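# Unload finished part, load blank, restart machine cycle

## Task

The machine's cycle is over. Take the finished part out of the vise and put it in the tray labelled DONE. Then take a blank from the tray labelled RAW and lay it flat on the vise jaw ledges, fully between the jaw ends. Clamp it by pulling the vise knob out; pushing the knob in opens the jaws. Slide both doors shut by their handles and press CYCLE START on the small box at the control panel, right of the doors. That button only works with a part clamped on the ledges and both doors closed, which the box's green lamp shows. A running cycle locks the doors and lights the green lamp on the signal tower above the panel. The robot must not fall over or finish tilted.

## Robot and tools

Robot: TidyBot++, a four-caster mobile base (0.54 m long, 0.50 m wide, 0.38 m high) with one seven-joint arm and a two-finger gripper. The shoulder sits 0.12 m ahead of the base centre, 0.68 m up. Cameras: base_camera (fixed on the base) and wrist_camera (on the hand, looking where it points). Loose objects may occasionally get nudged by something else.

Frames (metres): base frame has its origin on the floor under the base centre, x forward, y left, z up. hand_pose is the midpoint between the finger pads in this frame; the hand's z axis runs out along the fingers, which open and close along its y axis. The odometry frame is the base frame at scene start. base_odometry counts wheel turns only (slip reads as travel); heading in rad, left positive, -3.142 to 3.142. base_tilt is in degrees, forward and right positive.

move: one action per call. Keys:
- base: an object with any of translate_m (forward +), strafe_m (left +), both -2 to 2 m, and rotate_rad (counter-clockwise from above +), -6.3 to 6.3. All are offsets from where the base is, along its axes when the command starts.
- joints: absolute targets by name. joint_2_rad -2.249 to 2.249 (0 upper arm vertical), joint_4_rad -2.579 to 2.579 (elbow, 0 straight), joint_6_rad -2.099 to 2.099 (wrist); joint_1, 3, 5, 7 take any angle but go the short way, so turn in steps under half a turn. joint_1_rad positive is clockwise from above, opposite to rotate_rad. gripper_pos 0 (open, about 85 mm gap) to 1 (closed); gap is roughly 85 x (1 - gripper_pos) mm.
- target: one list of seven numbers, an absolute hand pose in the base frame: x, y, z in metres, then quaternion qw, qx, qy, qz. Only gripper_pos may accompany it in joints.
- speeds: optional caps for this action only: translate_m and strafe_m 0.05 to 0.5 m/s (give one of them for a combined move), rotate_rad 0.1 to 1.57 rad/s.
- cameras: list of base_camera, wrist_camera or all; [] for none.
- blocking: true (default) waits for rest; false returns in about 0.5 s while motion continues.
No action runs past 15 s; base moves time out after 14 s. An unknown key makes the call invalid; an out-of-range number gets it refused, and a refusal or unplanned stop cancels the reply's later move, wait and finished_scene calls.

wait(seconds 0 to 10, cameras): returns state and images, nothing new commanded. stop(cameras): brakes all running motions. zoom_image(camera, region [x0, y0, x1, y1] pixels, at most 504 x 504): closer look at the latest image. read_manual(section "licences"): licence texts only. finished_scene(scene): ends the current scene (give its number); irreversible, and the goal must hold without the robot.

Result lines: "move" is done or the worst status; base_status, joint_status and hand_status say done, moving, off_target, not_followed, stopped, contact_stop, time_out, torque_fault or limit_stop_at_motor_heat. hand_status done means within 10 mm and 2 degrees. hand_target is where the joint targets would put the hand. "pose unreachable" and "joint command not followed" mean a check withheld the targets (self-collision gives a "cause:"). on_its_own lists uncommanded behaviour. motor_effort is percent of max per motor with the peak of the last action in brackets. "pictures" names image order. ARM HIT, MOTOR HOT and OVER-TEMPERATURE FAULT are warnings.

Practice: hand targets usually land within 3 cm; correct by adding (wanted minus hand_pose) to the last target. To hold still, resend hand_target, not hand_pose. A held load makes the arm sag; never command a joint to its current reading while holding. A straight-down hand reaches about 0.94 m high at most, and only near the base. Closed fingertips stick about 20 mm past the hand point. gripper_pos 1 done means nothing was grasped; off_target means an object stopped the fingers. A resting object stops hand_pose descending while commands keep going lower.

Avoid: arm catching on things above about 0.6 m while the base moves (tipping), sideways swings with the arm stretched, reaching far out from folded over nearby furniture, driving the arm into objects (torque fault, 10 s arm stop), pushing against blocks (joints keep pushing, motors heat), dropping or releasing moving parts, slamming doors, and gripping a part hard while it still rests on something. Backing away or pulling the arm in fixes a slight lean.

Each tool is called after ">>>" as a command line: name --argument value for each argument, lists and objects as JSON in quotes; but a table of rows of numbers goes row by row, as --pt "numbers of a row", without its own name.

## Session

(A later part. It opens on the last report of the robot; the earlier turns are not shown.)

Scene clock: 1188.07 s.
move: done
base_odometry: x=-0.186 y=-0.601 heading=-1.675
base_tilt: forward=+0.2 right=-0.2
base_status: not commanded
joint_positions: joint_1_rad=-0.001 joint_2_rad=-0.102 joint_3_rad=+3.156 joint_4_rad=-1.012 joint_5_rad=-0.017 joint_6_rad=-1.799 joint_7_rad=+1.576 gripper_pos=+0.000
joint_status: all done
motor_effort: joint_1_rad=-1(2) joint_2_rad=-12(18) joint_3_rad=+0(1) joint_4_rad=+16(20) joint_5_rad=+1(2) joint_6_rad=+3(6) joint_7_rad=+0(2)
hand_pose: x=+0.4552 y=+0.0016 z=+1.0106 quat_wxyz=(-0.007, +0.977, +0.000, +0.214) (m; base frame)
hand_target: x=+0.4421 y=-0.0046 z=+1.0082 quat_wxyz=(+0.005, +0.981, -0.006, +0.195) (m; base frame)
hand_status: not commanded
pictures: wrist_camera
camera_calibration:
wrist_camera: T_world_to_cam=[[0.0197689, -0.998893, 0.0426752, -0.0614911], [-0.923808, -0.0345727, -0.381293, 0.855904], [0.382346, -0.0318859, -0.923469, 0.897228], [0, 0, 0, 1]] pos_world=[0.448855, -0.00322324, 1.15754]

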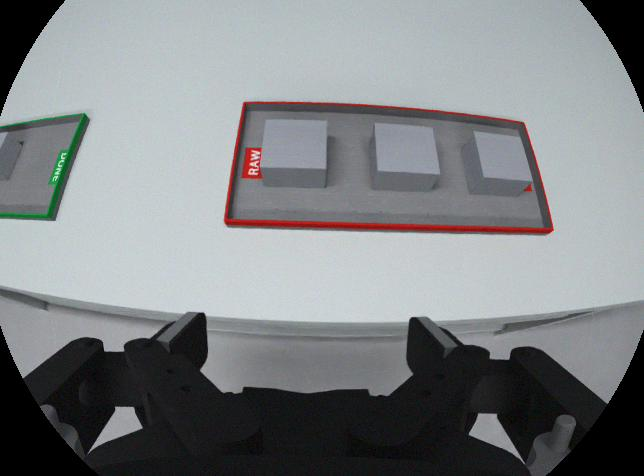

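>>> zoom_image --camera "wrist_camera" --region '[220, 90, 340, 240]'

>>> zoom_image --camera "wrist_camera" --region '[340, 90, 560, 240]'

Scaled by 3.360.

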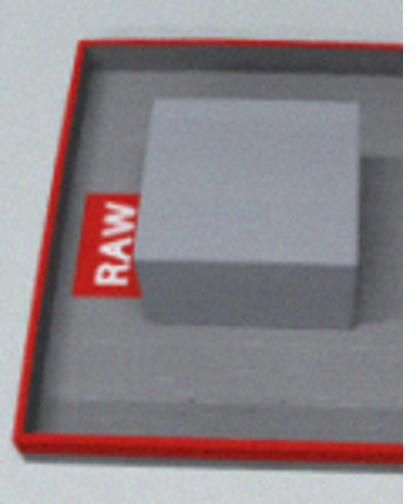

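Scaled by 2.291.

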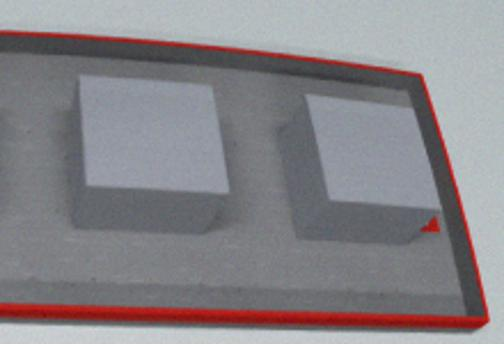

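>>> move --base '{"strafe_m": 0.0185}' --joints '{"joint_1_rad": 0.0, "joint_2_rad": -0.02, "joint_3_rad": 3.15, "joint_4_rad": -1.15, "joint_5_rad": 0.01, "joint_6_rad": -1.15, "joint_7_rad": 1.5708}' --cameras '[]'

>>> move --joints '{"joint_1_rad": -0.005, "joint_2_rad": 0.01, "joint_3_rad": 3.15, "joint_4_rad": -1.38, "joint_5_rad": 0.01, "joint_6_rad": -0.915, "joint_7_rad": 1.5708}' --cameras '["wrist_camera"]'

Scene clock: 1306.53 s.
move: done
base_odometry: x=-0.167 y=-0.603 heading=-1.675
base_tilt: forward=+0.2 right=-0.2
base_status: done
joint_positions: joint_1_rad=-0.001 joint_2_rad=-0.021 joint_3_rad=+3.152 joint_4_rad=-1.142 joint_5_rad=-0.017 joint_6_rad=-1.195 joint_7_rad=+1.576 gripper_pos=+0.000
joint_status: all done
motor_effort: joint_1_rad=-1(3) joint_2_rad=-19(22) joint_3_rad=+0(2) joint_4_rad=+19(21) joint_5_rad=+1(2) joint_6_rad=+7(7) joint_7_rad=+1(2)
hand_pose: x=+0.6220 y=+0.0014 z=+1.0282 quat_wxyz=(-0.006, +0.916, -0.002, +0.401) (m; base frame)
hand_target: x=+0.6312 y=-0.0059 z=+1.0339 quat_wxyz=(+0.007, +0.909, -0.004, +0.418) (m; base frame)
hand_status: not commanded
pictures: none
No camera images: "cameras" was empty.

Scene clock: 1308.07 s.
move: done
base_odometry: x=-0.167 y=-0.603 heading=-1.675
base_tilt: forward=+0.2 right=-0.2
base_status: not commanded
joint_positions: joint_1_rad=-0.001 joint_2_rad=+0.001 joint_3_rad=+3.152 joint_4_rad=-1.373 joint_5_rad=-0.017 joint_6_rad=-0.961 joint_7_rad=+1.576 gripper_pos=+0.000
joint_status: all done
motor_effort: joint_1_rad=+0(1) joint_2_rad=-21(23) joint_3_rad=+0(1) joint_4_rad=+21(22) joint_5_rad=+1(1) joint_6_rad=+6(7) joint_7_rad=+0(1)
hand_pose: x=+0.6526 y=+0.0006 z=+0.9485 quat_wxyz=(-0.006, +0.920, -0.004, +0.392) (m; base frame)
hand_target: x=+0.6636 y=-0.0030 z=+0.9505 quat_wxyz=(+0.006, +0.914, +0.000, +0.406) (m; base frame)
hand_status: not commanded
pictures: wrist_camera
camera_calibration:
wrist_camera: T_world_to_cam=[[-0.00634013, -0.998961, 0.0451269, -0.0490213], [-0.721171, -0.0266942, -0.692243, 1.17718], [0.692728, -0.0369331, -0.720252, 0.369063], [0, 0, 0, 1]] pos_world=[0.592973, -0.003916, 1.08292]

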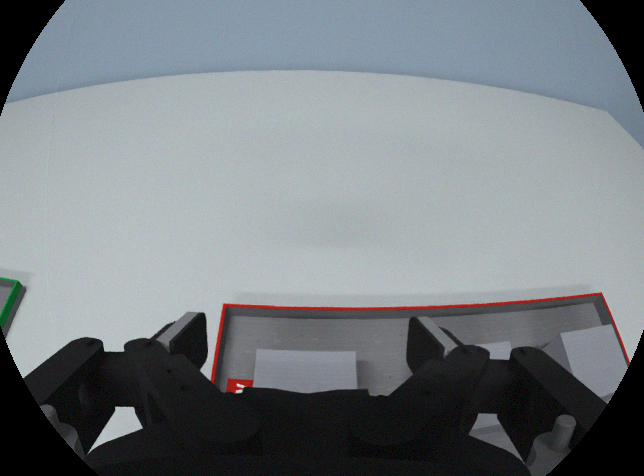

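>>> move --joints '{"joint_1_rad": -0.005, "joint_2_rad": 0.003, "joint_3_rad": 3.15, "joint_4_rad": -1.53, "joint_5_rad": 0.01, "joint_6_rad": -0.775, "joint_7_rad": 1.5708, "gripper_pos": 0.13}' --cameras '["wrist_camera"]'

Scene clock: 1339.57 s.
move: done
base_odometry: x=-0.167 y=-0.603 heading=-1.675
base_tilt: forward=+0.2 right=-0.2
base_status: not commanded
joint_positions: joint_1_rad=-0.001 joint_2_rad=+0.001 joint_3_rad=+3.152 joint_4_rad=-1.523 joint_5_rad=-0.017 joint_6_rad=-0.821 joint_7_rad=+1.576 gripper_pos=+0.130
joint_status: all done
motor_effort: joint_1_rad=-1(1) joint_2_rad=-21(23) joint_3_rad=-1(1) joint_4_rad=+21(22) joint_5_rad=+1(1) joint_6_rad=+7(7) joint_7_rad=-1(1)
hand_pose: x=+0.6562 y=+0.0001 z=+0.8996 quat_wxyz=(-0.005, +0.922, -0.005, +0.388) (m; base frame)
hand_target: x=+0.6650 y=-0.0027 z=+0.9052 quat_wxyz=(+0.005, +0.914, +0.000, +0.405) (m; base frame)
hand_status: not commanded
pictures: wrist_camera
camera_calibration:
wrist_camera: T_world_to_cam=[[-0.00831891, -0.998961, 0.0448066, -0.0457178], [-0.727965, -0.0246699, -0.685171, 1.144], [0.685564, -0.0383175, -0.727003, 0.342113], [0, 0, 0, 1]] pos_world=[0.597869, -0.00433912, 1.0346]

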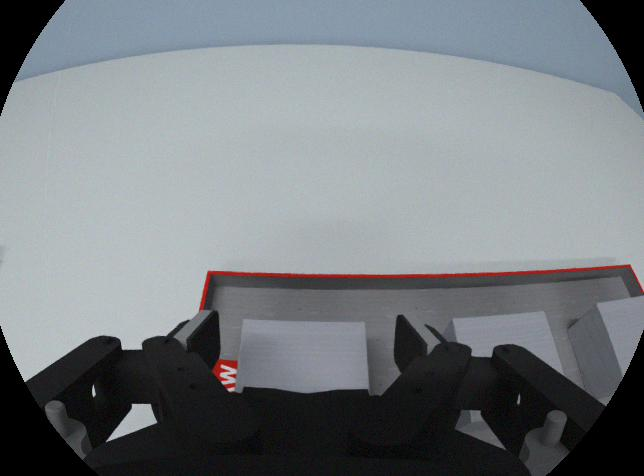

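>>> move --joints '{"joint_1_rad": -0.005, "joint_2_rad": -0.008, "joint_3_rad": 3.15, "joint_4_rad": -1.60, "joint_5_rad": 0.01, "joint_6_rad": -0.71, "joint_7_rad": 1.5708}' --cameras '["wrist_camera"]'

Scene clock: 1353.43 s.
move: done
base_odometry: x=-0.167 y=-0.603 heading=-1.675
base_tilt: forward=+0.2 right=-0.1
base_status: not commanded
joint_positions: joint_1_rad=-0.001 joint_2_rad=-0.002 joint_3_rad=+3.152 joint_4_rad=-1.594 joint_5_rad=-0.017 joint_6_rad=-0.754 joint_7_rad=+1.576 gripper_pos=+0.130
joint_status: all done
motor_effort: joint_1_rad=-1(1) joint_2_rad=-21(23) joint_3_rad=-1(1) joint_4_rad=+21(23) joint_5_rad=+1(1) joint_6_rad=+7(7) joint_7_rad=+0(1)
hand_pose: x=+0.6550 y=-0.0002 z=+0.8781 quat_wxyz=(-0.005, +0.922, -0.006, +0.387) (m; base frame)
hand_target: x=+0.6617 y=-0.0026 z=+0.8880 quat_wxyz=(+0.005, +0.913, +0.001, +0.408) (m; base frame)
hand_status: not commanded
pictures: wrist_camera
camera_calibration:
wrist_camera: T_world_to_cam=[[-0.00946021, -0.998953, 0.0447603, -0.0442272], [-0.728457, -0.02378, -0.684679, 1.12832], [0.685026, -0.0390831, -0.727469, 0.327986], [0, 0, 0, 1]] pos_world=[0.596834, -0.00453078, 1.01312]

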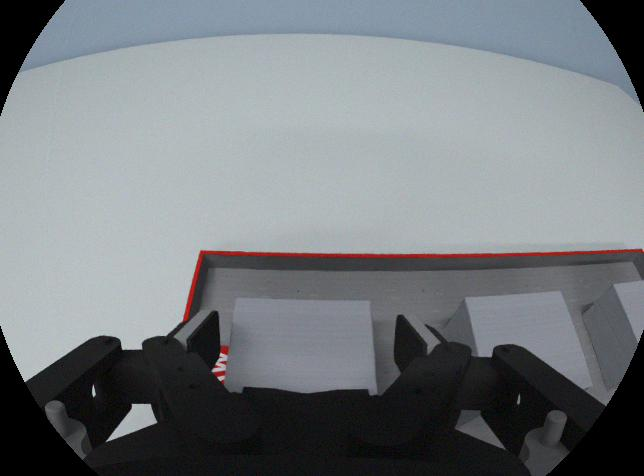

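>>> move --base '{"strafe_m": 0.003, "translate_m": -0.004}' --cameras '[]'

>>> move --joints '{"joint_1_rad": -0.005, "joint_2_rad": -0.006, "joint_3_rad": 3.15, "joint_4_rad": -1.65, "joint_5_rad": 0.01, "joint_6_rad": -0.664, "joint_7_rad": 1.5708}' --cameras '["wrist_camera"]'

Scene clock: 1407.83 s.
move: done
base_odometry: x=-0.164 y=-0.600 heading=-1.675
base_tilt: forward=+0.2 right=-0.2
base_status: done
joint_positions: joint_1_rad=-0.001 joint_2_rad=-0.006 joint_3_rad=+3.152 joint_4_rad=-1.594 joint_5_rad=-0.017 joint_6_rad=-0.753 joint_7_rad=+1.576 gripper_pos=+0.130
joint_status: not commanded
motor_effort: joint_1_rad=-1(2) joint_2_rad=-21(25) joint_3_rad=-1(2) joint_4_rad=+21(22) joint_5_rad=+1(1) joint_6_rad=+6(7) joint_7_rad=+0(1)
hand_pose: x=+0.6545 y=+0.0000 z=+0.8802 quat_wxyz=(-0.005, +0.921, -0.005, +0.390) (m; base frame)
hand_target: x=+0.6617 y=-0.0026 z=+0.8880 quat_wxyz=(+0.005, +0.913, +0.001, +0.408) (m; base frame)
hand_status: not commanded
pictures: none
No camera images: "cameras" was empty.

Scene clock: 1408.57 s.
move: done
base_odometry: x=-0.164 y=-0.600 heading=-1.675
base_tilt: forward=+0.2 right=-0.1
base_status: not commanded
joint_positions: joint_1_rad=-0.001 joint_2_rad=-0.006 joint_3_rad=+3.152 joint_4_rad=-1.644 joint_5_rad=-0.017 joint_6_rad=-0.707 joint_7_rad=+1.576 gripper_pos=+0.130
joint_status: all done
motor_effort: joint_1_rad=-1(1) joint_2_rad=-21(23) joint_3_rad=+0(1) joint_4_rad=+21(22) joint_5_rad=+1(1) joint_6_rad=+6(7) joint_7_rad=+0(2)
hand_pose: x=+0.6530 y=-0.0002 z=+0.8638 quat_wxyz=(-0.005, +0.922, -0.006, +0.388) (m; base frame)
hand_target: x=+0.6606 y=-0.0024 z=+0.8703 quat_wxyz=(+0.005, +0.914, +0.001, +0.405) (m; base frame)
hand_status: not commanded
pictures: wrist_camera
camera_calibration:
wrist_camera: T_world_to_cam=[[-0.00999466, -0.998948, 0.0447581, -0.0432499], [-0.727547, -0.0234418, -0.685657, 1.11739], [0.685985, -0.0394166, -0.726547, 0.317583], [0, 0, 0, 1]] pos_world=[0.594666, -0.00449265, 0.998823]

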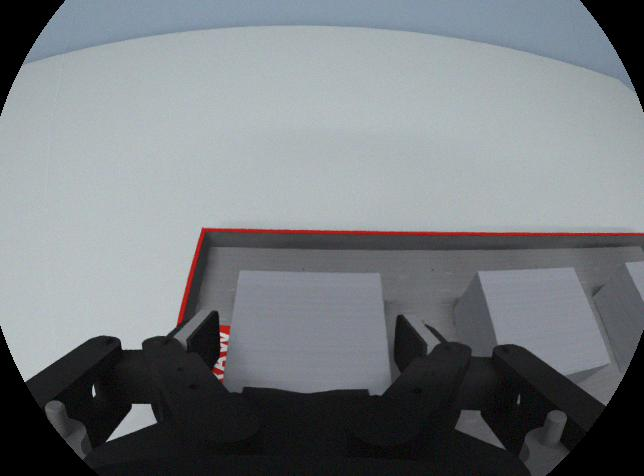

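>>> move --joints '{"joint_1_rad": -0.005, "joint_2_rad": -0.006, "joint_3_rad": 3.15, "joint_4_rad": -1.662, "joint_5_rad": 0.01, "joint_6_rad": -0.653, "joint_7_rad": 1.5708}' --cameras '[]'

>>> move --joints '{"gripper_pos": 0.7}' --cameras '["wrist_camera"]'

Scene clock: 1418.67 s.
move: done
base_odometry: x=-0.164 y=-0.600 heading=-1.675
base_tilt: forward=+0.3 right=-0.2
base_status: not commanded
joint_positions: joint_1_rad=-0.001 joint_2_rad=-0.006 joint_3_rad=+3.152 joint_4_rad=-1.654 joint_5_rad=-0.017 joint_6_rad=-0.695 joint_7_rad=+1.576 gripper_pos=+0.130
joint_status: all done
motor_effort: joint_1_rad=-1(1) joint_2_rad=-21(21) joint_3_rad=+0(1) joint_4_rad=+21(22) joint_5_rad=+1(1) joint_6_rad=+6(7) joint_7_rad=+0(2)
hand_pose: x=+0.6532 y=-0.0002 z=+0.8611 quat_wxyz=(-0.005, +0.921, -0.006, +0.389) (m; base frame)
hand_target: x=+0.6600 y=-0.0024 z=+0.8663 quat_wxyz=(+0.005, +0.915, +0.001, +0.404) (m; base frame)
hand_status: not commanded
pictures: none
No camera images: "cameras" was empty.

Scene clock: 1419.53 s.
move: off_target
base_odometry: x=-0.164 y=-0.600 heading=-1.675
base_tilt: forward=+0.2 right=-0.2
base_status: not commanded
joint_positions: joint_1_rad=-0.001 joint_2_rad=-0.007 joint_3_rad=+3.152 joint_4_rad=-1.654 joint_5_rad=-0.017 joint_6_rad=-0.694 joint_7_rad=+1.576 gripper_pos=+0.301
joint_status: gripper_pos off_target (ended at +0.301, target +0.700)
motor_effort: joint_1_rad=-1(1) joint_2_rad=-21(22) joint_3_rad=+0(1) joint_4_rad=+21(23) joint_5_rad=+0(1) joint_6_rad=+6(8) joint_7_rad=-1(1)
hand_pose: x=+0.6530 y=-0.0002 z=+0.8619 quat_wxyz=(-0.005, +0.921, -0.006, +0.390) (m; base frame)
hand_target: x=+0.6600 y=-0.0024 z=+0.8663 quat_wxyz=(+0.005, +0.915, +0.001, +0.404) (m; base frame)
hand_status: not commanded
pictures: wrist_camera
camera_calibration:
wrist_camera: T_world_to_cam=[[-0.0103703, -0.998944, 0.0447571, -0.0429689], [-0.725098, -0.0233093, -0.688251, 1.11667], [0.688568, -0.0395907, -0.724091, 0.312341], [0, 0, 0, 1]] pos_world=[0.594178, -0.00452903, 0.996633]

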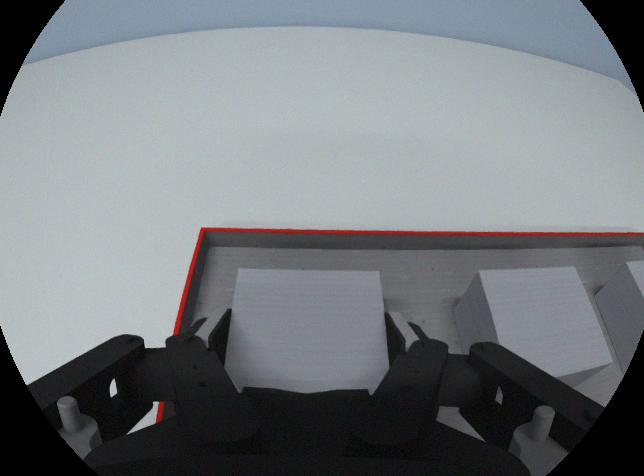

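>>> move --joints '{"joint_1_rad": -0.005, "joint_2_rad": -0.006, "joint_3_rad": 3.15, "joint_4_rad": -1.57, "joint_5_rad": 0.01, "joint_6_rad": -0.75, "joint_7_rad": 1.5708}' --cameras '["wrist_camera"]'

>>> move --joints '{"joint_1_rad": -0.005, "joint_2_rad": 0.0, "joint_3_rad": 3.15, "joint_4_rad": -1.225, "joint_5_rad": 0.01, "joint_6_rad": -1.08, "joint_7_rad": 1.5708}' --cameras '["wrist_camera"]'

Scene clock: 1443.63 s.
move: done
base_odometry: x=-0.164 y=-0.600 heading=-1.675
base_tilt: forward=+0.2 right=-0.2
base_status: not commanded
joint_positions: joint_1_rad=-0.001 joint_2_rad=+0.004 joint_3_rad=+3.152 joint_4_rad=-1.603 joint_5_rad=-0.017 joint_6_rad=-0.737 joint_7_rad=+1.576 gripper_pos=+0.301
joint_status: all done
motor_effort: joint_1_rad=+0(1) joint_2_rad=-26(26) joint_3_rad=-1(1) joint_4_rad=+25(26) joint_5_rad=+0(1) joint_6_rad=+9(10) joint_7_rad=+1(2)
hand_pose: x=+0.6576 y=-0.0001 z=+0.8737 quat_wxyz=(-0.005, +0.922, -0.005, +0.388) (m; base frame)
hand_target: x=+0.6601 y=-0.0026 z=+0.8941 quat_wxyz=(+0.005, +0.916, +0.000, +0.402) (m; base frame)
hand_status: not commanded
pictures: wrist_camera
camera_calibration:
wrist_camera: T_world_to_cam=[[-0.00946854, -0.99895, 0.0448271, -0.0439495], [-0.727377, -0.0238813, -0.685822, 1.1275], [0.686173, -0.0391, -0.726387, 0.321299], [0, 0, 0, 1]] pos_world=[0.599237, -0.00441426, 1.00862]

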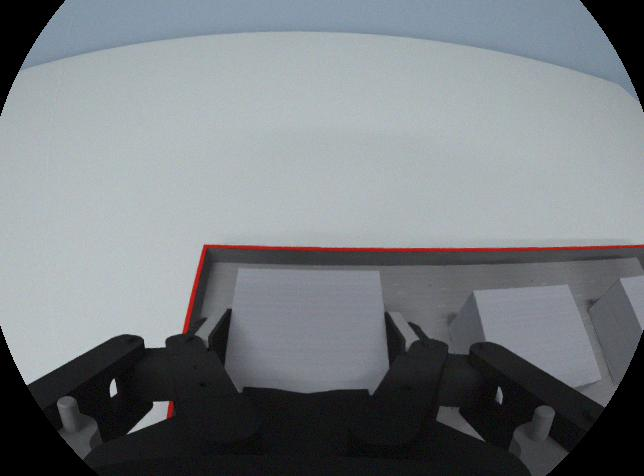

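Scene clock: 1445.37 s.
move: done
base_odometry: x=-0.164 y=-0.600 heading=-1.675
base_tilt: forward=+0.2 right=-0.2
base_status: not commanded
joint_positions: joint_1_rad=-0.001 joint_2_rad=+0.006 joint_3_rad=+3.152 joint_4_rad=-1.258 joint_5_rad=-0.017 joint_6_rad=-1.047 joint_7_rad=+1.576 gripper_pos=+0.301
joint_status: all done
motor_effort: joint_1_rad=+0(1) joint_2_rad=-25(28) joint_3_rad=+0(1) joint_4_rad=+25(27) joint_5_rad=+1(1) joint_6_rad=+10(10) joint_7_rad=-1(2)
hand_pose: x=+0.6510 y=+0.0010 z=+0.9879 quat_wxyz=(-0.006, +0.915, -0.003, +0.404) (m; base frame)
hand_target: x=+0.6459 y=-0.0032 z=+1.0006 quat_wxyz=(+0.006, +0.914, -0.001, +0.406) (m; base frame)
hand_status: not commanded
pictures: wrist_camera
camera_calibration:
wrist_camera: T_world_to_cam=[[-0.00568776, -0.998942, 0.0456317, -0.0512676], [-0.70347, -0.0284345, -0.710156, 1.20953], [0.710702, -0.0361397, -0.702564, 0.369343], [0, 0, 0, 1]] pos_world=[0.588083, -0.00347304, 1.12078]

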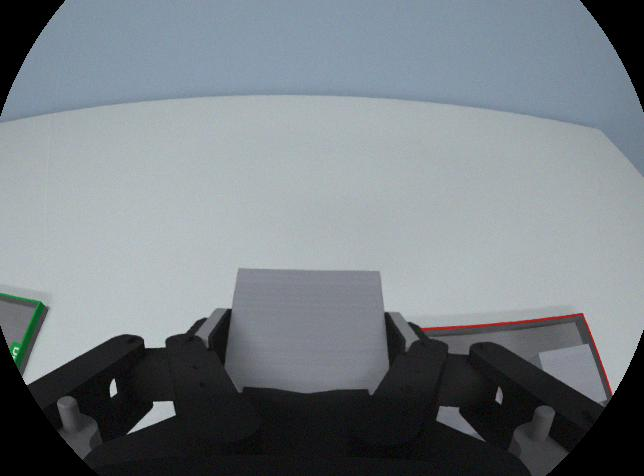

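>>> move --base '{"translate_m": -0.892, "strafe_m": -0.12, "rotate_rad": 3.19}' --speeds '{"rotate_rad": 1.0, "translate_m": 0.4}' --joints '{"joint_1_rad": -0.005, "joint_2_rad": 0.09, "joint_3_rad": 3.15, "joint_4_rad": -0.95, "joint_5_rad": 0.01, "joint_6_rad": -1.30, "joint_7_rad": 1.5708}' --cameras '["wrist_camera", "base_camera"]'

Scene clock: 1489.17 s.
move: done
base_odometry: x=-0.190 y=+0.300 heading=+1.514
base_tilt: forward=+0.2 right=-0.2
base_status: done
joint_positions: joint_1_rad=-0.003 joint_2_rad=+0.110 joint_3_rad=+3.148 joint_4_rad=-0.983 joint_5_rad=-0.017 joint_6_rad=-1.268 joint_7_rad=+1.576 gripper_pos=+0.301
joint_status: all done
motor_effort: joint_1_rad=-1(4) joint_2_rad=-28(32) joint_3_rad=-1(3) joint_4_rad=+23(25) joint_5_rad=+1(2) joint_6_rad=+9(9) joint_7_rad=+0(2)
hand_pose: x=+0.6633 y=+0.0048 z=+1.0234 quat_wxyz=(-0.007, +0.925, +0.002, +0.380) (m; base frame)
hand_target: x=+0.6517 y=-0.0032 z=+1.0435 quat_wxyz=(+0.006, +0.921, -0.002, +0.390) (m; base frame)
hand_status: not commanded
pictures: base_camera, wrist_camera
camera_calibration:
wrist_camera: T_world_to_cam=[[0.00599053, -0.998856, 0.0474365, -0.0586647], [-0.738183, -0.0364178, -0.673617, 1.22916], [0.674574, -0.0309815, -0.737557, 0.445533], [0, 0, 0, 1]] pos_world=[0.607155, -0.0000308903, 1.15937]

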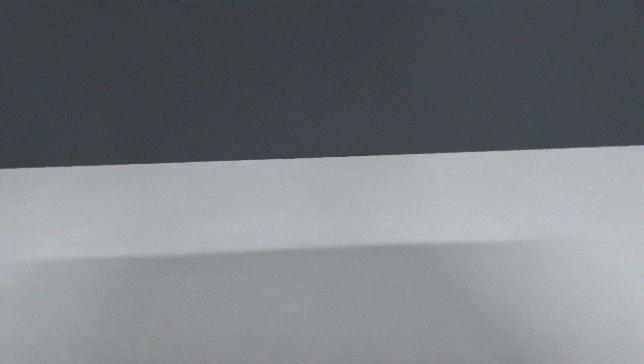

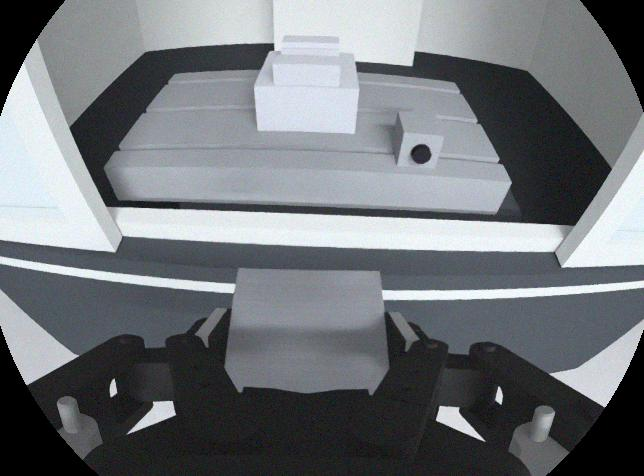

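>>> zoom_image --camera "wrist_camera" --region '[230, 20, 470, 190]'

Scaled by 2.100.

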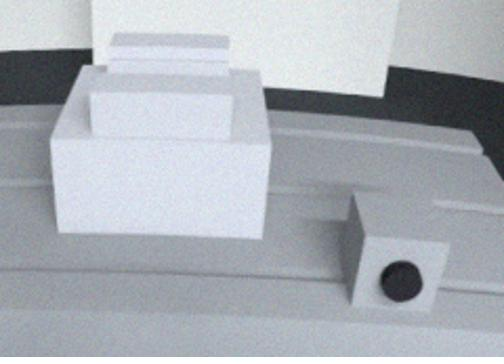

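>>> zoom_image --camera "wrist_camera" --region '[260, 30, 350, 95]'

Scaled by 5.600.

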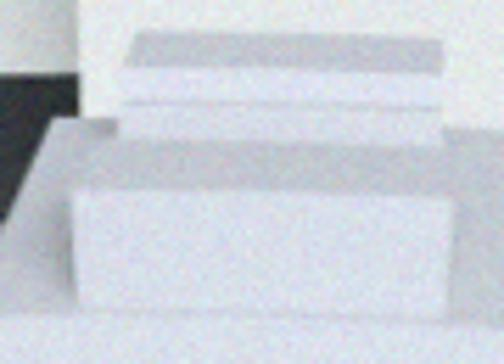

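>>> move --base '{"translate_m": 0.36, "strafe_m": 0.01, "rotate_rad": 0.006}' --speeds '{"translate_m": 0.25}' --cameras '["wrist_camera"]'

>>> zoom_image --camera "wrist_camera" --region '[200, 60, 440, 280]'

Scene clock: 1563.97 s.
move: done
base_odometry: x=-0.180 y=+0.660 heading=+1.521
base_tilt: forward=+0.2 right=-0.2
base_status: done
joint_positions: joint_1_rad=-0.003 joint_2_rad=+0.110 joint_3_rad=+3.148 joint_4_rad=-0.982 joint_5_rad=-0.017 joint_6_rad=-1.272 joint_7_rad=+1.576 gripper_pos=+0.301
joint_status: not commanded
motor_effort: joint_1_rad=+0(3) joint_2_rad=-28(31) joint_3_rad=+0(2) joint_4_rad=+23(24) joint_5_rad=+1(2) joint_6_rad=+9(10) joint_7_rad=+0(1)
hand_pose: x=+0.6626 y=+0.0048 z=+1.0233 quat_wxyz=(-0.007, +0.925, +0.002, +0.379) (m; base frame)
hand_target: x=+0.6517 y=-0.0032 z=+1.0435 quat_wxyz=(+0.006, +0.921, -0.002, +0.390) (m; base frame)
hand_status: not commanded
pictures: wrist_camera
camera_calibration:
wrist_camera: T_world_to_cam=[[0.00625792, -0.998854, 0.0474543, -0.0587878], [-0.739871, -0.0365496, -0.671755, 1.22776], [0.67272, -0.0309062, -0.739251, 0.448857], [0, 0, 0, 1]] pos_world=[0.606794, 0.0000260734, 1.15936]

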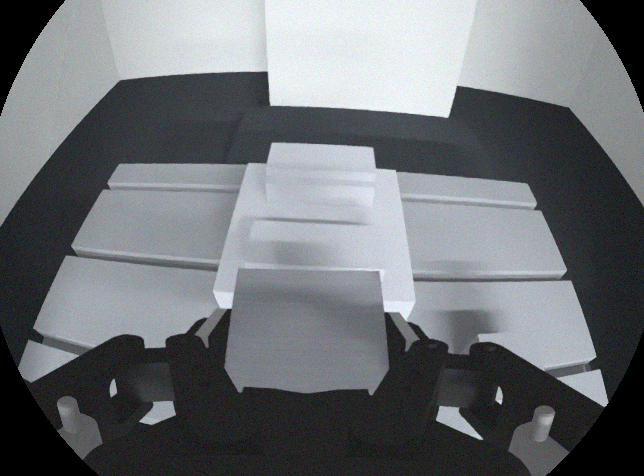

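Scaled by 2.100.

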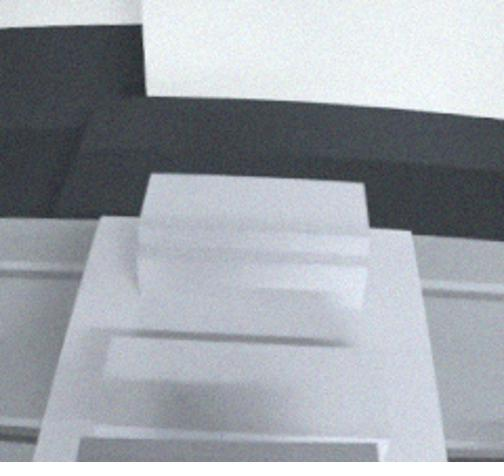

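>>> zoom_image --camera "wrist_camera" --region '[240, 130, 400, 280]'

Scaled by 3.150.

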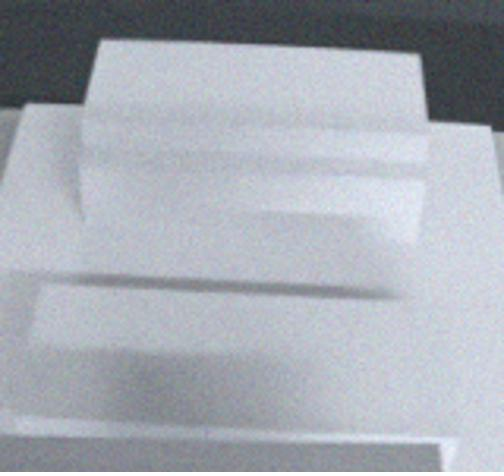

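>>> zoom_image --camera "wrist_camera" --region '[255, 135, 335, 215]'

>>> zoom_image --camera "wrist_camera" --region '[235, 200, 325, 290]'

Scaled by 6.300.

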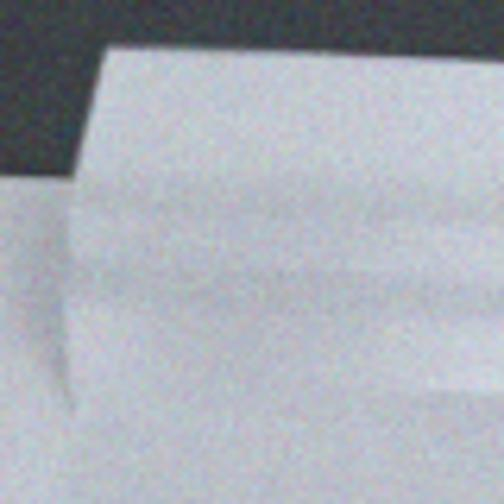

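Scaled by 5.600.

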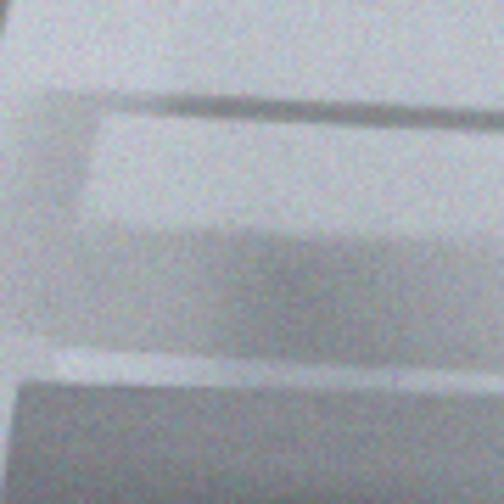

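>>> move --base '{"rotate_rad": -0.03, "strafe_m": 0.02}' --cameras '["wrist_camera"]'

>>> zoom_image --camera "wrist_camera" --region '[230, 130, 400, 290]'

Scene clock: 1657.30 s.
move: done
base_odometry: x=-0.200 y=+0.661 heading=+1.491
base_tilt: forward=+0.2 right=-0.2
base_status: done
joint_positions: joint_1_rad=-0.004 joint_2_rad=+0.109 joint_3_rad=+3.149 joint_4_rad=-0.982 joint_5_rad=-0.017 joint_6_rad=-1.272 joint_7_rad=+1.576 gripper_pos=+0.301
joint_status: not commanded
motor_effort: joint_1_rad=+0(4) joint_2_rad=-27(30) joint_3_rad=+0(3) joint_4_rad=+23(24) joint_5_rad=+1(2) joint_6_rad=+9(9) joint_7_rad=+1(1)
hand_pose: x=+0.6625 y=+0.0046 z=+1.0235 quat_wxyz=(-0.006, +0.925, +0.002, +0.379) (m; base frame)
hand_target: x=+0.6517 y=-0.0032 z=+1.0435 quat_wxyz=(+0.006, +0.921, -0.002, +0.390) (m; base frame)
hand_status: not commanded
pictures: wrist_camera
camera_calibration:
wrist_camera: T_world_to_cam=[[0.00569469, -0.998852, 0.0475722, -0.0588039], [-0.739696, -0.0362208, -0.671966, 1.22792], [0.672917, -0.0313623, -0.739053, 0.448699], [0, 0, 0, 1]] pos_world=[0.606685, -0.000187833, 1.15953]

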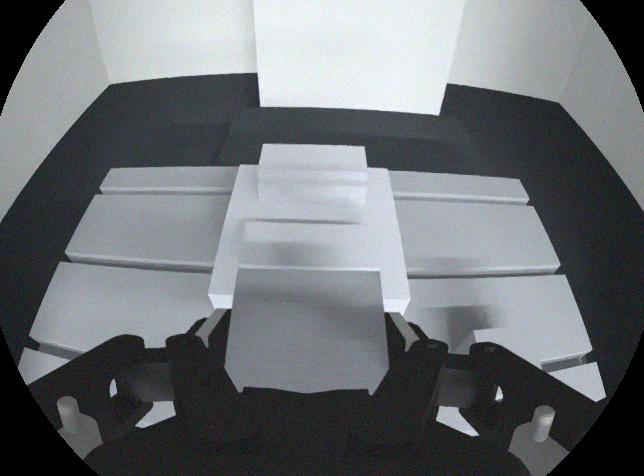

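Scaled by 2.965.

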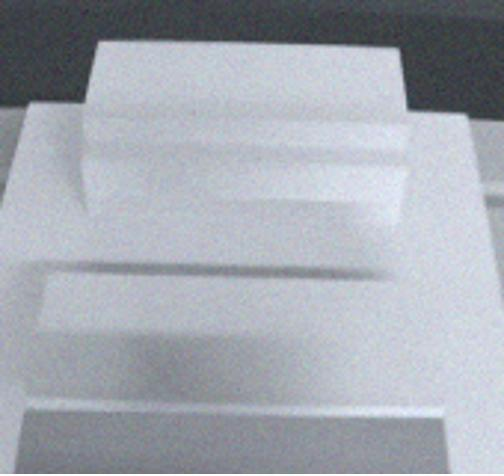

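>>> move --base '{"translate_m": 0.14}' --speeds '{"translate_m": 0.15}' --cameras '["wrist_camera"]'

>>> zoom_image --camera "wrist_camera" --region '[210, 190, 410, 400]'

Scene clock: 1672.53 s.
move: done
base_odometry: x=-0.189 y=+0.801 heading=+1.491
base_tilt: forward=+0.3 right=-0.2
base_status: done
joint_positions: joint_1_rad=-0.004 joint_2_rad=+0.109 joint_3_rad=+3.149 joint_4_rad=-0.981 joint_5_rad=-0.017 joint_6_rad=-1.274 joint_7_rad=+1.576 gripper_pos=+0.301
joint_status: not commanded
motor_effort: joint_1_rad=+0(1) joint_2_rad=-28(31) joint_3_rad=+0(1) joint_4_rad=+23(24) joint_5_rad=+0(1) joint_6_rad=+9(10) joint_7_rad=+0(1)
hand_pose: x=+0.6622 y=+0.0046 z=+1.0235 quat_wxyz=(-0.006, +0.925, +0.002, +0.379) (m; base frame)
hand_target: x=+0.6517 y=-0.0032 z=+1.0435 quat_wxyz=(+0.006, +0.921, -0.002, +0.390) (m; base frame)
hand_status: not commanded
pictures: wrist_camera
camera_calibration:
wrist_camera: T_world_to_cam=[[0.00575217, -0.998851, 0.0475768, -0.0588445], [-0.740184, -0.0362436, -0.671426, 1.22751], [0.672379, -0.0313534, -0.739542, 0.449807], [0, 0, 0, 1]] pos_world=[0.606483, -0.000184373, 1.15964]

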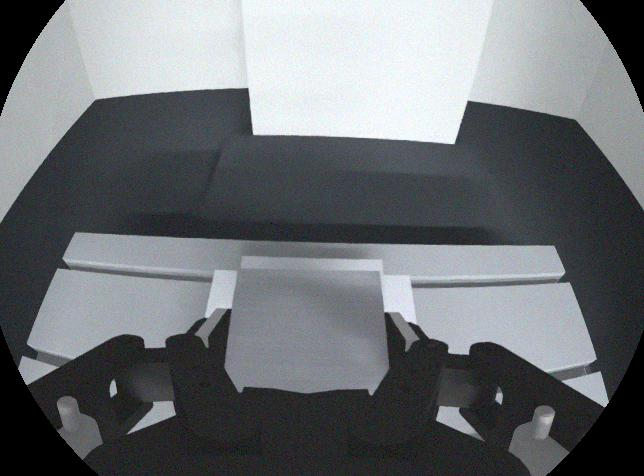

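Scaled by 2.400.

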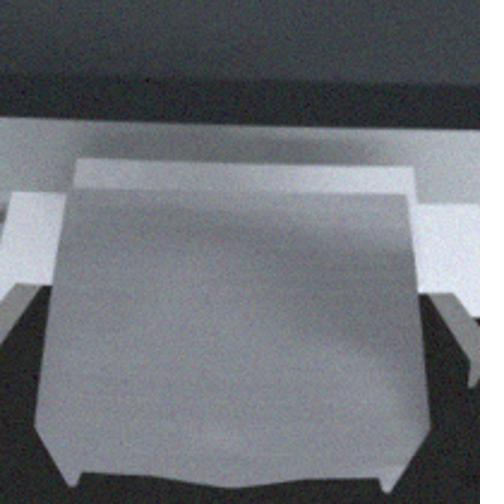

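>>> move --base '{"translate_m": -0.10}' --speeds '{"translate_m": 0.2}' --joints '{"joint_1_rad": -0.005, "joint_2_rad": 0.042, "joint_3_rad": 3.15, "joint_4_rad": -1.118, "joint_5_rad": 0.01, "joint_6_rad": -1.085, "joint_7_rad": 1.5708}' --cameras '["wrist_camera"]'

>>> zoom_image --camera "wrist_camera" --region '[220, 140, 330, 280]'

>>> zoom_image --camera "wrist_camera" --region '[300, 140, 410, 280]'

Scene clock: 1726.17 s.
move: done
base_odometry: x=-0.197 y=+0.702 heading=+1.491
base_tilt: forward=+0.2 right=-0.2
base_status: done
joint_positions: joint_1_rad=-0.004 joint_2_rad=+0.058 joint_3_rad=+3.149 joint_4_rad=-1.130 joint_5_rad=-0.017 joint_6_rad=-1.148 joint_7_rad=+1.576 gripper_pos=+0.301
joint_status: all done
motor_effort: joint_1_rad=+0(2) joint_2_rad=-26(32) joint_3_rad=+0(1) joint_4_rad=+24(25) joint_5_rad=+1(1) joint_6_rad=+9(10) joint_7_rad=-1(1)
hand_pose: x=+0.6596 y=+0.0042 z=+1.0040 quat_wxyz=(-0.007, +0.920, +0.001, +0.392) (m; base frame)
hand_target: x=+0.6682 y=-0.0032 z=+1.0334 quat_wxyz=(+0.006, +0.901, -0.001, +0.433) (m; base frame)
hand_status: not commanded
pictures: wrist_camera
camera_calibration:
wrist_camera: T_world_to_cam=[[0.00238723, -0.998916, 0.0464919, -0.0549845], [-0.720589, -0.0339541, -0.692531, 1.22072], [0.693358, -0.0318483, -0.719889, 0.40347], [0, 0, 0, 1]] pos_world=[0.600017, -0.000626722, 1.13839]

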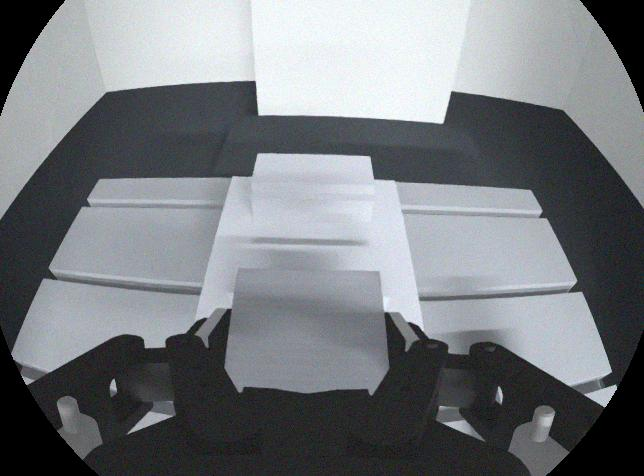

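Scaled by 3.600.

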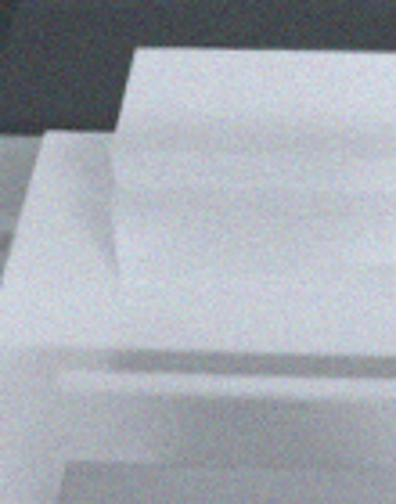

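Scaled by 3.600.

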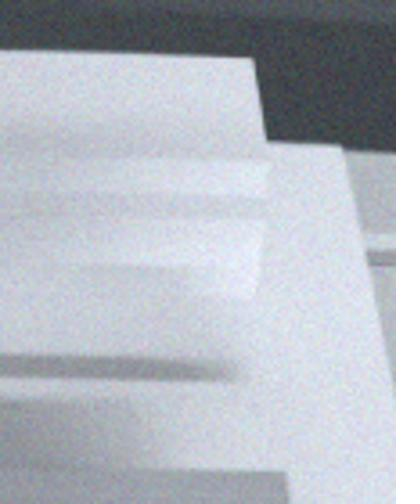

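>>> move --base '{"translate_m": 0.1}' --speeds '{"translate_m": 0.2}' --cameras '["wrist_camera"]'

>>> zoom_image --camera "wrist_camera" --region '[200, 140, 400, 300]'

Scene clock: 1805.63 s.
move: done
base_odometry: x=-0.189 y=+0.801 heading=+1.492
base_tilt: forward=+0.2 right=-0.2
base_status: done
joint_positions: joint_1_rad=-0.004 joint_2_rad=+0.063 joint_3_rad=+3.149 joint_4_rad=-1.131 joint_5_rad=-0.017 joint_6_rad=-1.141 joint_7_rad=+1.576 gripper_pos=+0.301
joint_status: not commanded
motor_effort: joint_1_rad=+0(2) joint_2_rad=-26(30) joint_3_rad=+0(1) joint_4_rad=+24(25) joint_5_rad=+1(1) joint_6_rad=+9(10) joint_7_rad=-1(1)
hand_pose: x=+0.6626 y=+0.0042 z=+1.0019 quat_wxyz=(-0.007, +0.920, +0.001, +0.392) (m; base frame)
hand_target: x=+0.6682 y=-0.0032 z=+1.0334 quat_wxyz=(+0.006, +0.901, -0.001, +0.433) (m; base frame)
hand_status: not commanded
pictures: wrist_camera
camera_calibration:
wrist_camera: T_world_to_cam=[[0.00229273, -0.998916, 0.0464901, -0.0548427], [-0.720703, -0.0338796, -0.692416, 1.22134], [0.69324, -0.031918, -0.719999, 0.400114], [0, 0, 0, 1]] pos_world=[0.602972, -0.000634043, 1.1363]

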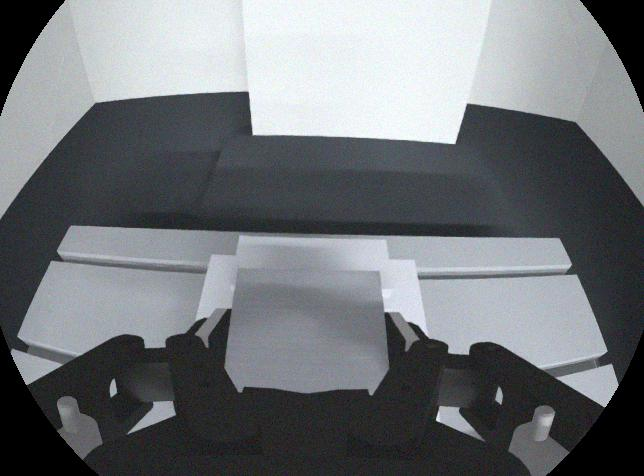

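Scaled by 2.520.

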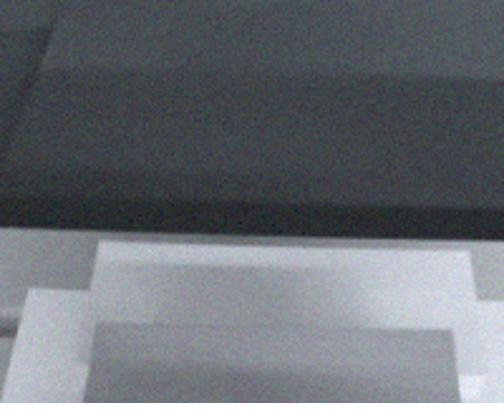

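>>> move --base '{"translate_m": 0.02}' --speeds '{"translate_m": 0.1}' --cameras '["wrist_camera"]'

>>> move --joints '{"joint_2_rad": 0.030, "joint_4_rad": -1.172, "joint_6_rad": -1.042}' --cameras '["wrist_camera"]'

>>> zoom_image --camera "wrist_camera" --region '[200, 180, 400, 300]'

Scene clock: 1903.23 s.
move: done
base_odometry: x=-0.187 y=+0.822 heading=+1.493
base_tilt: forward=+0.2 right=-0.1
base_status: done
joint_positions: joint_1_rad=-0.004 joint_2_rad=+0.065 joint_3_rad=+3.149 joint_4_rad=-1.133 joint_5_rad=-0.017 joint_6_rad=-1.138 joint_7_rad=+1.576 gripper_pos=+0.301
joint_status: not commanded
motor_effort: joint_1_rad=+0(1) joint_2_rad=-27(30) joint_3_rad=+0(1) joint_4_rad=+24(25) joint_5_rad=+0(1) joint_6_rad=+9(10) joint_7_rad=-1(1)
hand_pose: x=+0.6637 y=+0.0042 z=+1.0011 quat_wxyz=(-0.007, +0.920, +0.000, +0.393) (m; base frame)
hand_target: x=+0.6682 y=-0.0032 z=+1.0334 quat_wxyz=(+0.006, +0.901, -0.001, +0.433) (m; base frame)
hand_status: not commanded
pictures: wrist_camera
camera_calibration:
wrist_camera: T_world_to_cam=[[0.0022113, -0.998917, 0.0464849, -0.0547601], [-0.720298, -0.0338361, -0.692839, 1.2218], [0.693662, -0.0319509, -0.719592, 0.398103], [0, 0, 0, 1]] pos_world=[0.604036, -0.000639976, 1.13553]

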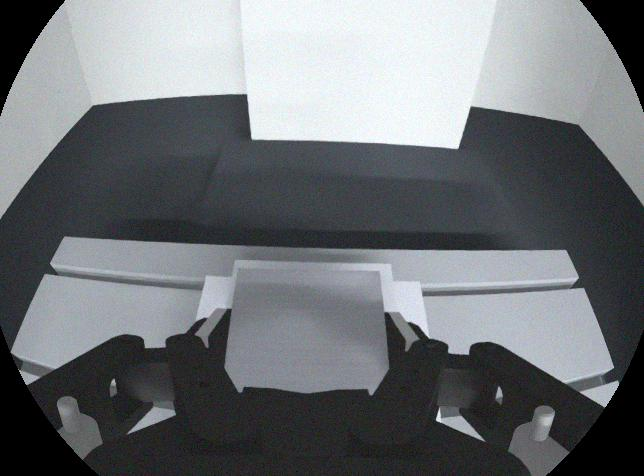

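Scene clock: 1903.97 s.
move: done
base_odometry: x=-0.187 y=+0.822 heading=+1.493
base_tilt: forward=+0.2 right=-0.2
base_status: not commanded
joint_positions: joint_1_rad=-0.004 joint_2_rad=+0.053 joint_3_rad=+3.149 joint_4_rad=-1.178 joint_5_rad=-0.017 joint_6_rad=-1.097 joint_7_rad=+1.576 gripper_pos=+0.301
joint_status: all done
motor_effort: joint_1_rad=+0(1) joint_2_rad=-25(27) joint_3_rad=+0(1) joint_4_rad=+23(25) joint_5_rad=+1(1) joint_6_rad=+8(10) joint_7_rad=-1(1)
hand_pose: x=+0.6641 y=+0.0040 z=+0.9926 quat_wxyz=(-0.007, +0.918, +0.000, +0.395) (m; base frame)
hand_target: x=+0.6683 y=-0.0031 z=+1.0216 quat_wxyz=(+0.006, +0.901, -0.001, +0.434) (m; base frame)
hand_status: not commanded
pictures: wrist_camera
camera_calibration:
wrist_camera: T_world_to_cam=[[0.00125903, -0.998932, 0.0461867, -0.0535696], [-0.716034, -0.0331419, -0.697278, 1.21778], [0.698064, -0.0321934, -0.715311, 0.384506], [0, 0, 0, 1]] pos_world=[0.603631, -0.00077418, 1.12665]

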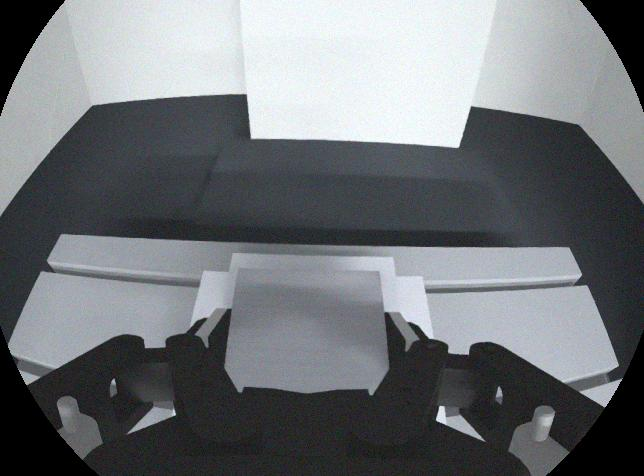

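Scaled by 2.520.

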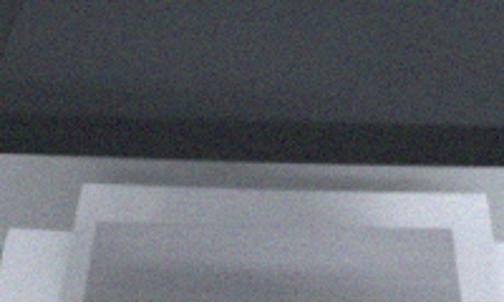

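>>> move --base '{"translate_m": 0.0105}' --speeds '{"translate_m": 0.05}' --joints '{"joint_2_rad": 0.028, "joint_4_rad": -1.187, "joint_6_rad": -1.042}' --cameras '["wrist_camera"]'

>>> zoom_image --camera "wrist_camera" --region '[200, 200, 420, 300]'

Scene clock: 1972.27 s.
move: done
base_odometry: x=-0.187 y=+0.832 heading=+1.493
base_tilt: forward=+0.3 right=-0.2
base_status: done
joint_positions: joint_1_rad=-0.004 joint_2_rad=+0.043 joint_3_rad=+3.149 joint_4_rad=-1.190 joint_5_rad=-0.017 joint_6_rad=-1.095 joint_7_rad=+1.576 gripper_pos=+0.301
joint_status: all done
motor_effort: joint_1_rad=-1(1) joint_2_rad=-24(27) joint_3_rad=+0(1) joint_4_rad=+23(24) joint_5_rad=+1(1) joint_6_rad=+8(10) joint_7_rad=+0(1)
hand_pose: x=+0.6602 y=+0.0040 z=+0.9926 quat_wxyz=(-0.007, +0.918, +0.000, +0.396) (m; base frame)
hand_target: x=+0.6664 y=-0.0031 z=+1.0147 quat_wxyz=(+0.006, +0.904, -0.001, +0.428) (m; base frame)
hand_status: not commanded
pictures: wrist_camera
camera_calibration:
wrist_camera: T_world_to_cam=[[0.00118238, -0.998936, 0.0460987, -0.0534402], [-0.715489, -0.0330507, -0.697841, 1.21512], [0.698623, -0.032158, -0.714767, 0.386311], [0, 0, 0, 1]] pos_world=[0.599586, -0.000799588, 1.12655]

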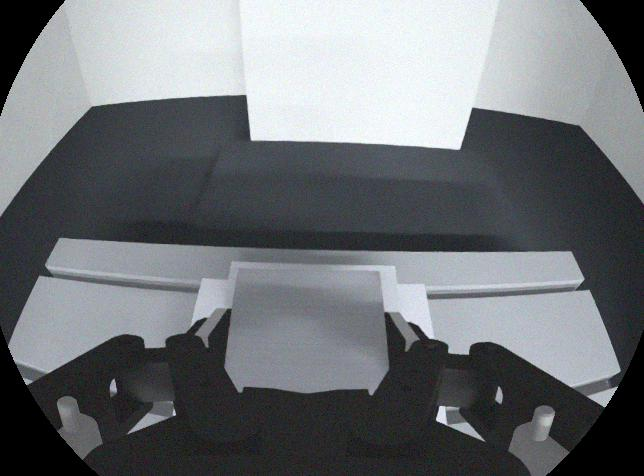

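Scaled by 2.291.

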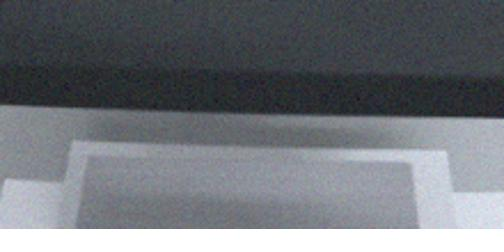

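>>> move --joints '{"joint_2_rad": 0.028, "joint_4_rad": -1.218, "joint_6_rad": -1.019}' --cameras '["wrist_camera"]'

>>> zoom_image --camera "wrist_camera" --region '[200, 200, 420, 300]'

Scene clock: 2000.13 s.
move: done
base_odometry: x=-0.187 y=+0.832 heading=+1.493
base_tilt: forward=+0.2 right=-0.2
base_status: not commanded
joint_positions: joint_1_rad=-0.004 joint_2_rad=+0.033 joint_3_rad=+3.149 joint_4_rad=-1.213 joint_5_rad=-0.017 joint_6_rad=-1.069 joint_7_rad=+1.576 gripper_pos=+0.301
joint_status: all done
motor_effort: joint_1_rad=+0(1) joint_2_rad=-21(25) joint_3_rad=+1(1) joint_4_rad=+21(23) joint_5_rad=+1(2) joint_6_rad=+8(8) joint_7_rad=+0(1)
hand_pose: x=+0.6601 y=+0.0039 z=+0.9919 quat_wxyz=(-0.007, +0.916, +0.000, +0.402) (m; base frame)
hand_target: x=+0.6680 y=-0.0031 z=+1.0036 quat_wxyz=(+0.006, +0.905, -0.001, +0.424) (m; base frame)
hand_status: not commanded
pictures: wrist_camera
camera_calibration:
wrist_camera: T_world_to_cam=[[0.000156245, -0.998944, 0.0459375, -0.0526645], [-0.70631, -0.0326295, -0.70715, 1.21775], [0.707902, -0.0323356, -0.70557, 0.370695], [0, 0, 0, 1]] pos_world=[0.597703, -0.000887603, 1.1251]

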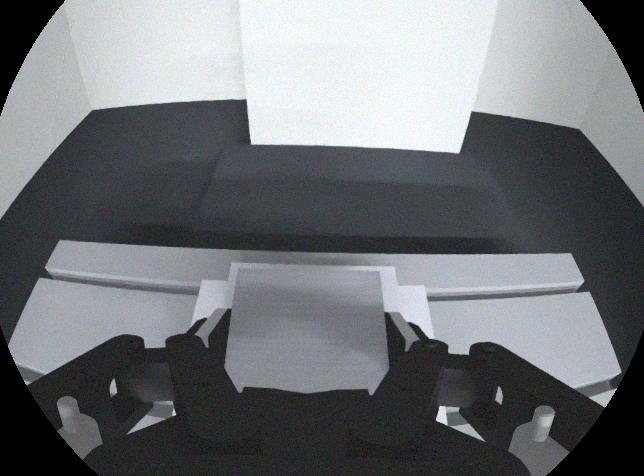

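Scaled by 2.291.

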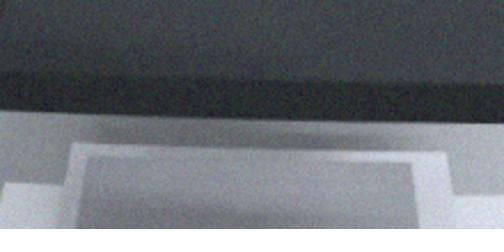

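>>> zoom_image --camera "wrist_camera" --region '[190, 250, 250, 320]'

>>> zoom_image --camera "wrist_camera" --region '[370, 250, 440, 320]'

Scaled by 7.200.

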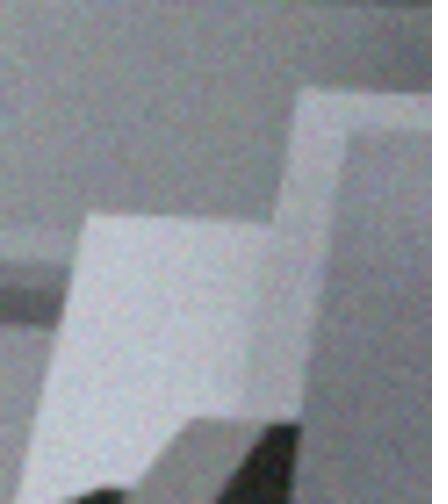

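Scaled by 7.200.

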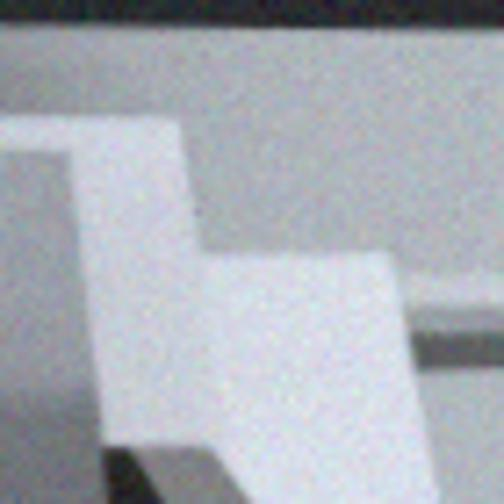

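>>> move --base '{"translate_m": 0.003}' --speeds '{"translate_m": 0.05}' --cameras '["wrist_camera"]'

>>> zoom_image --camera "wrist_camera" --region '[200, 200, 420, 300]'

Scene clock: 2043.07 s.
move: done
base_odometry: x=-0.186 y=+0.835 heading=+1.494
base_tilt: forward=+0.1 right=-0.1
base_status: done
joint_positions: joint_1_rad=-0.004 joint_2_rad=+0.032 joint_3_rad=+3.149 joint_4_rad=-1.214 joint_5_rad=-0.017 joint_6_rad=-1.068 joint_7_rad=+1.576 gripper_pos=+0.301
joint_status: not commanded
motor_effort: joint_1_rad=+0(1) joint_2_rad=-22(26) joint_3_rad=+0(1) joint_4_rad=+22(23) joint_5_rad=+1(1) joint_6_rad=+8(9) joint_7_rad=+0(1)
hand_pose: x=+0.6598 y=+0.0039 z=+0.9920 quat_wxyz=(-0.007, +0.916, +0.000, +0.402) (m; base frame)
hand_target: x=+0.6680 y=-0.0031 z=+1.0036 quat_wxyz=(+0.006, +0.905, -0.001, +0.424) (m; base frame)
hand_status: not commanded
pictures: wrist_camera
camera_calibration:
wrist_camera: T_world_to_cam=[[0.000101286, -0.998945, 0.045927, -0.0526274], [-0.705744, -0.0326092, -0.707717, 1.21786], [0.708467, -0.032341, -0.705002, 0.369994], [0, 0, 0, 1]] pos_world=[0.597374, -0.000892352, 1.12516]

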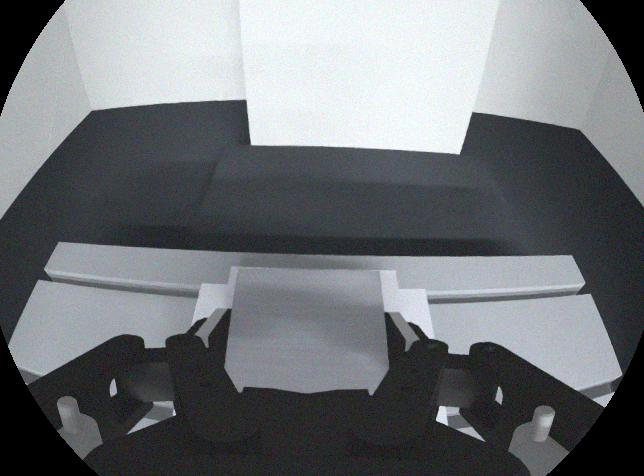

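Scaled by 2.291.

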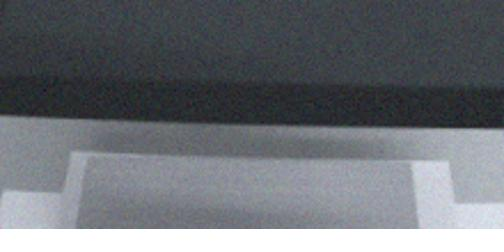

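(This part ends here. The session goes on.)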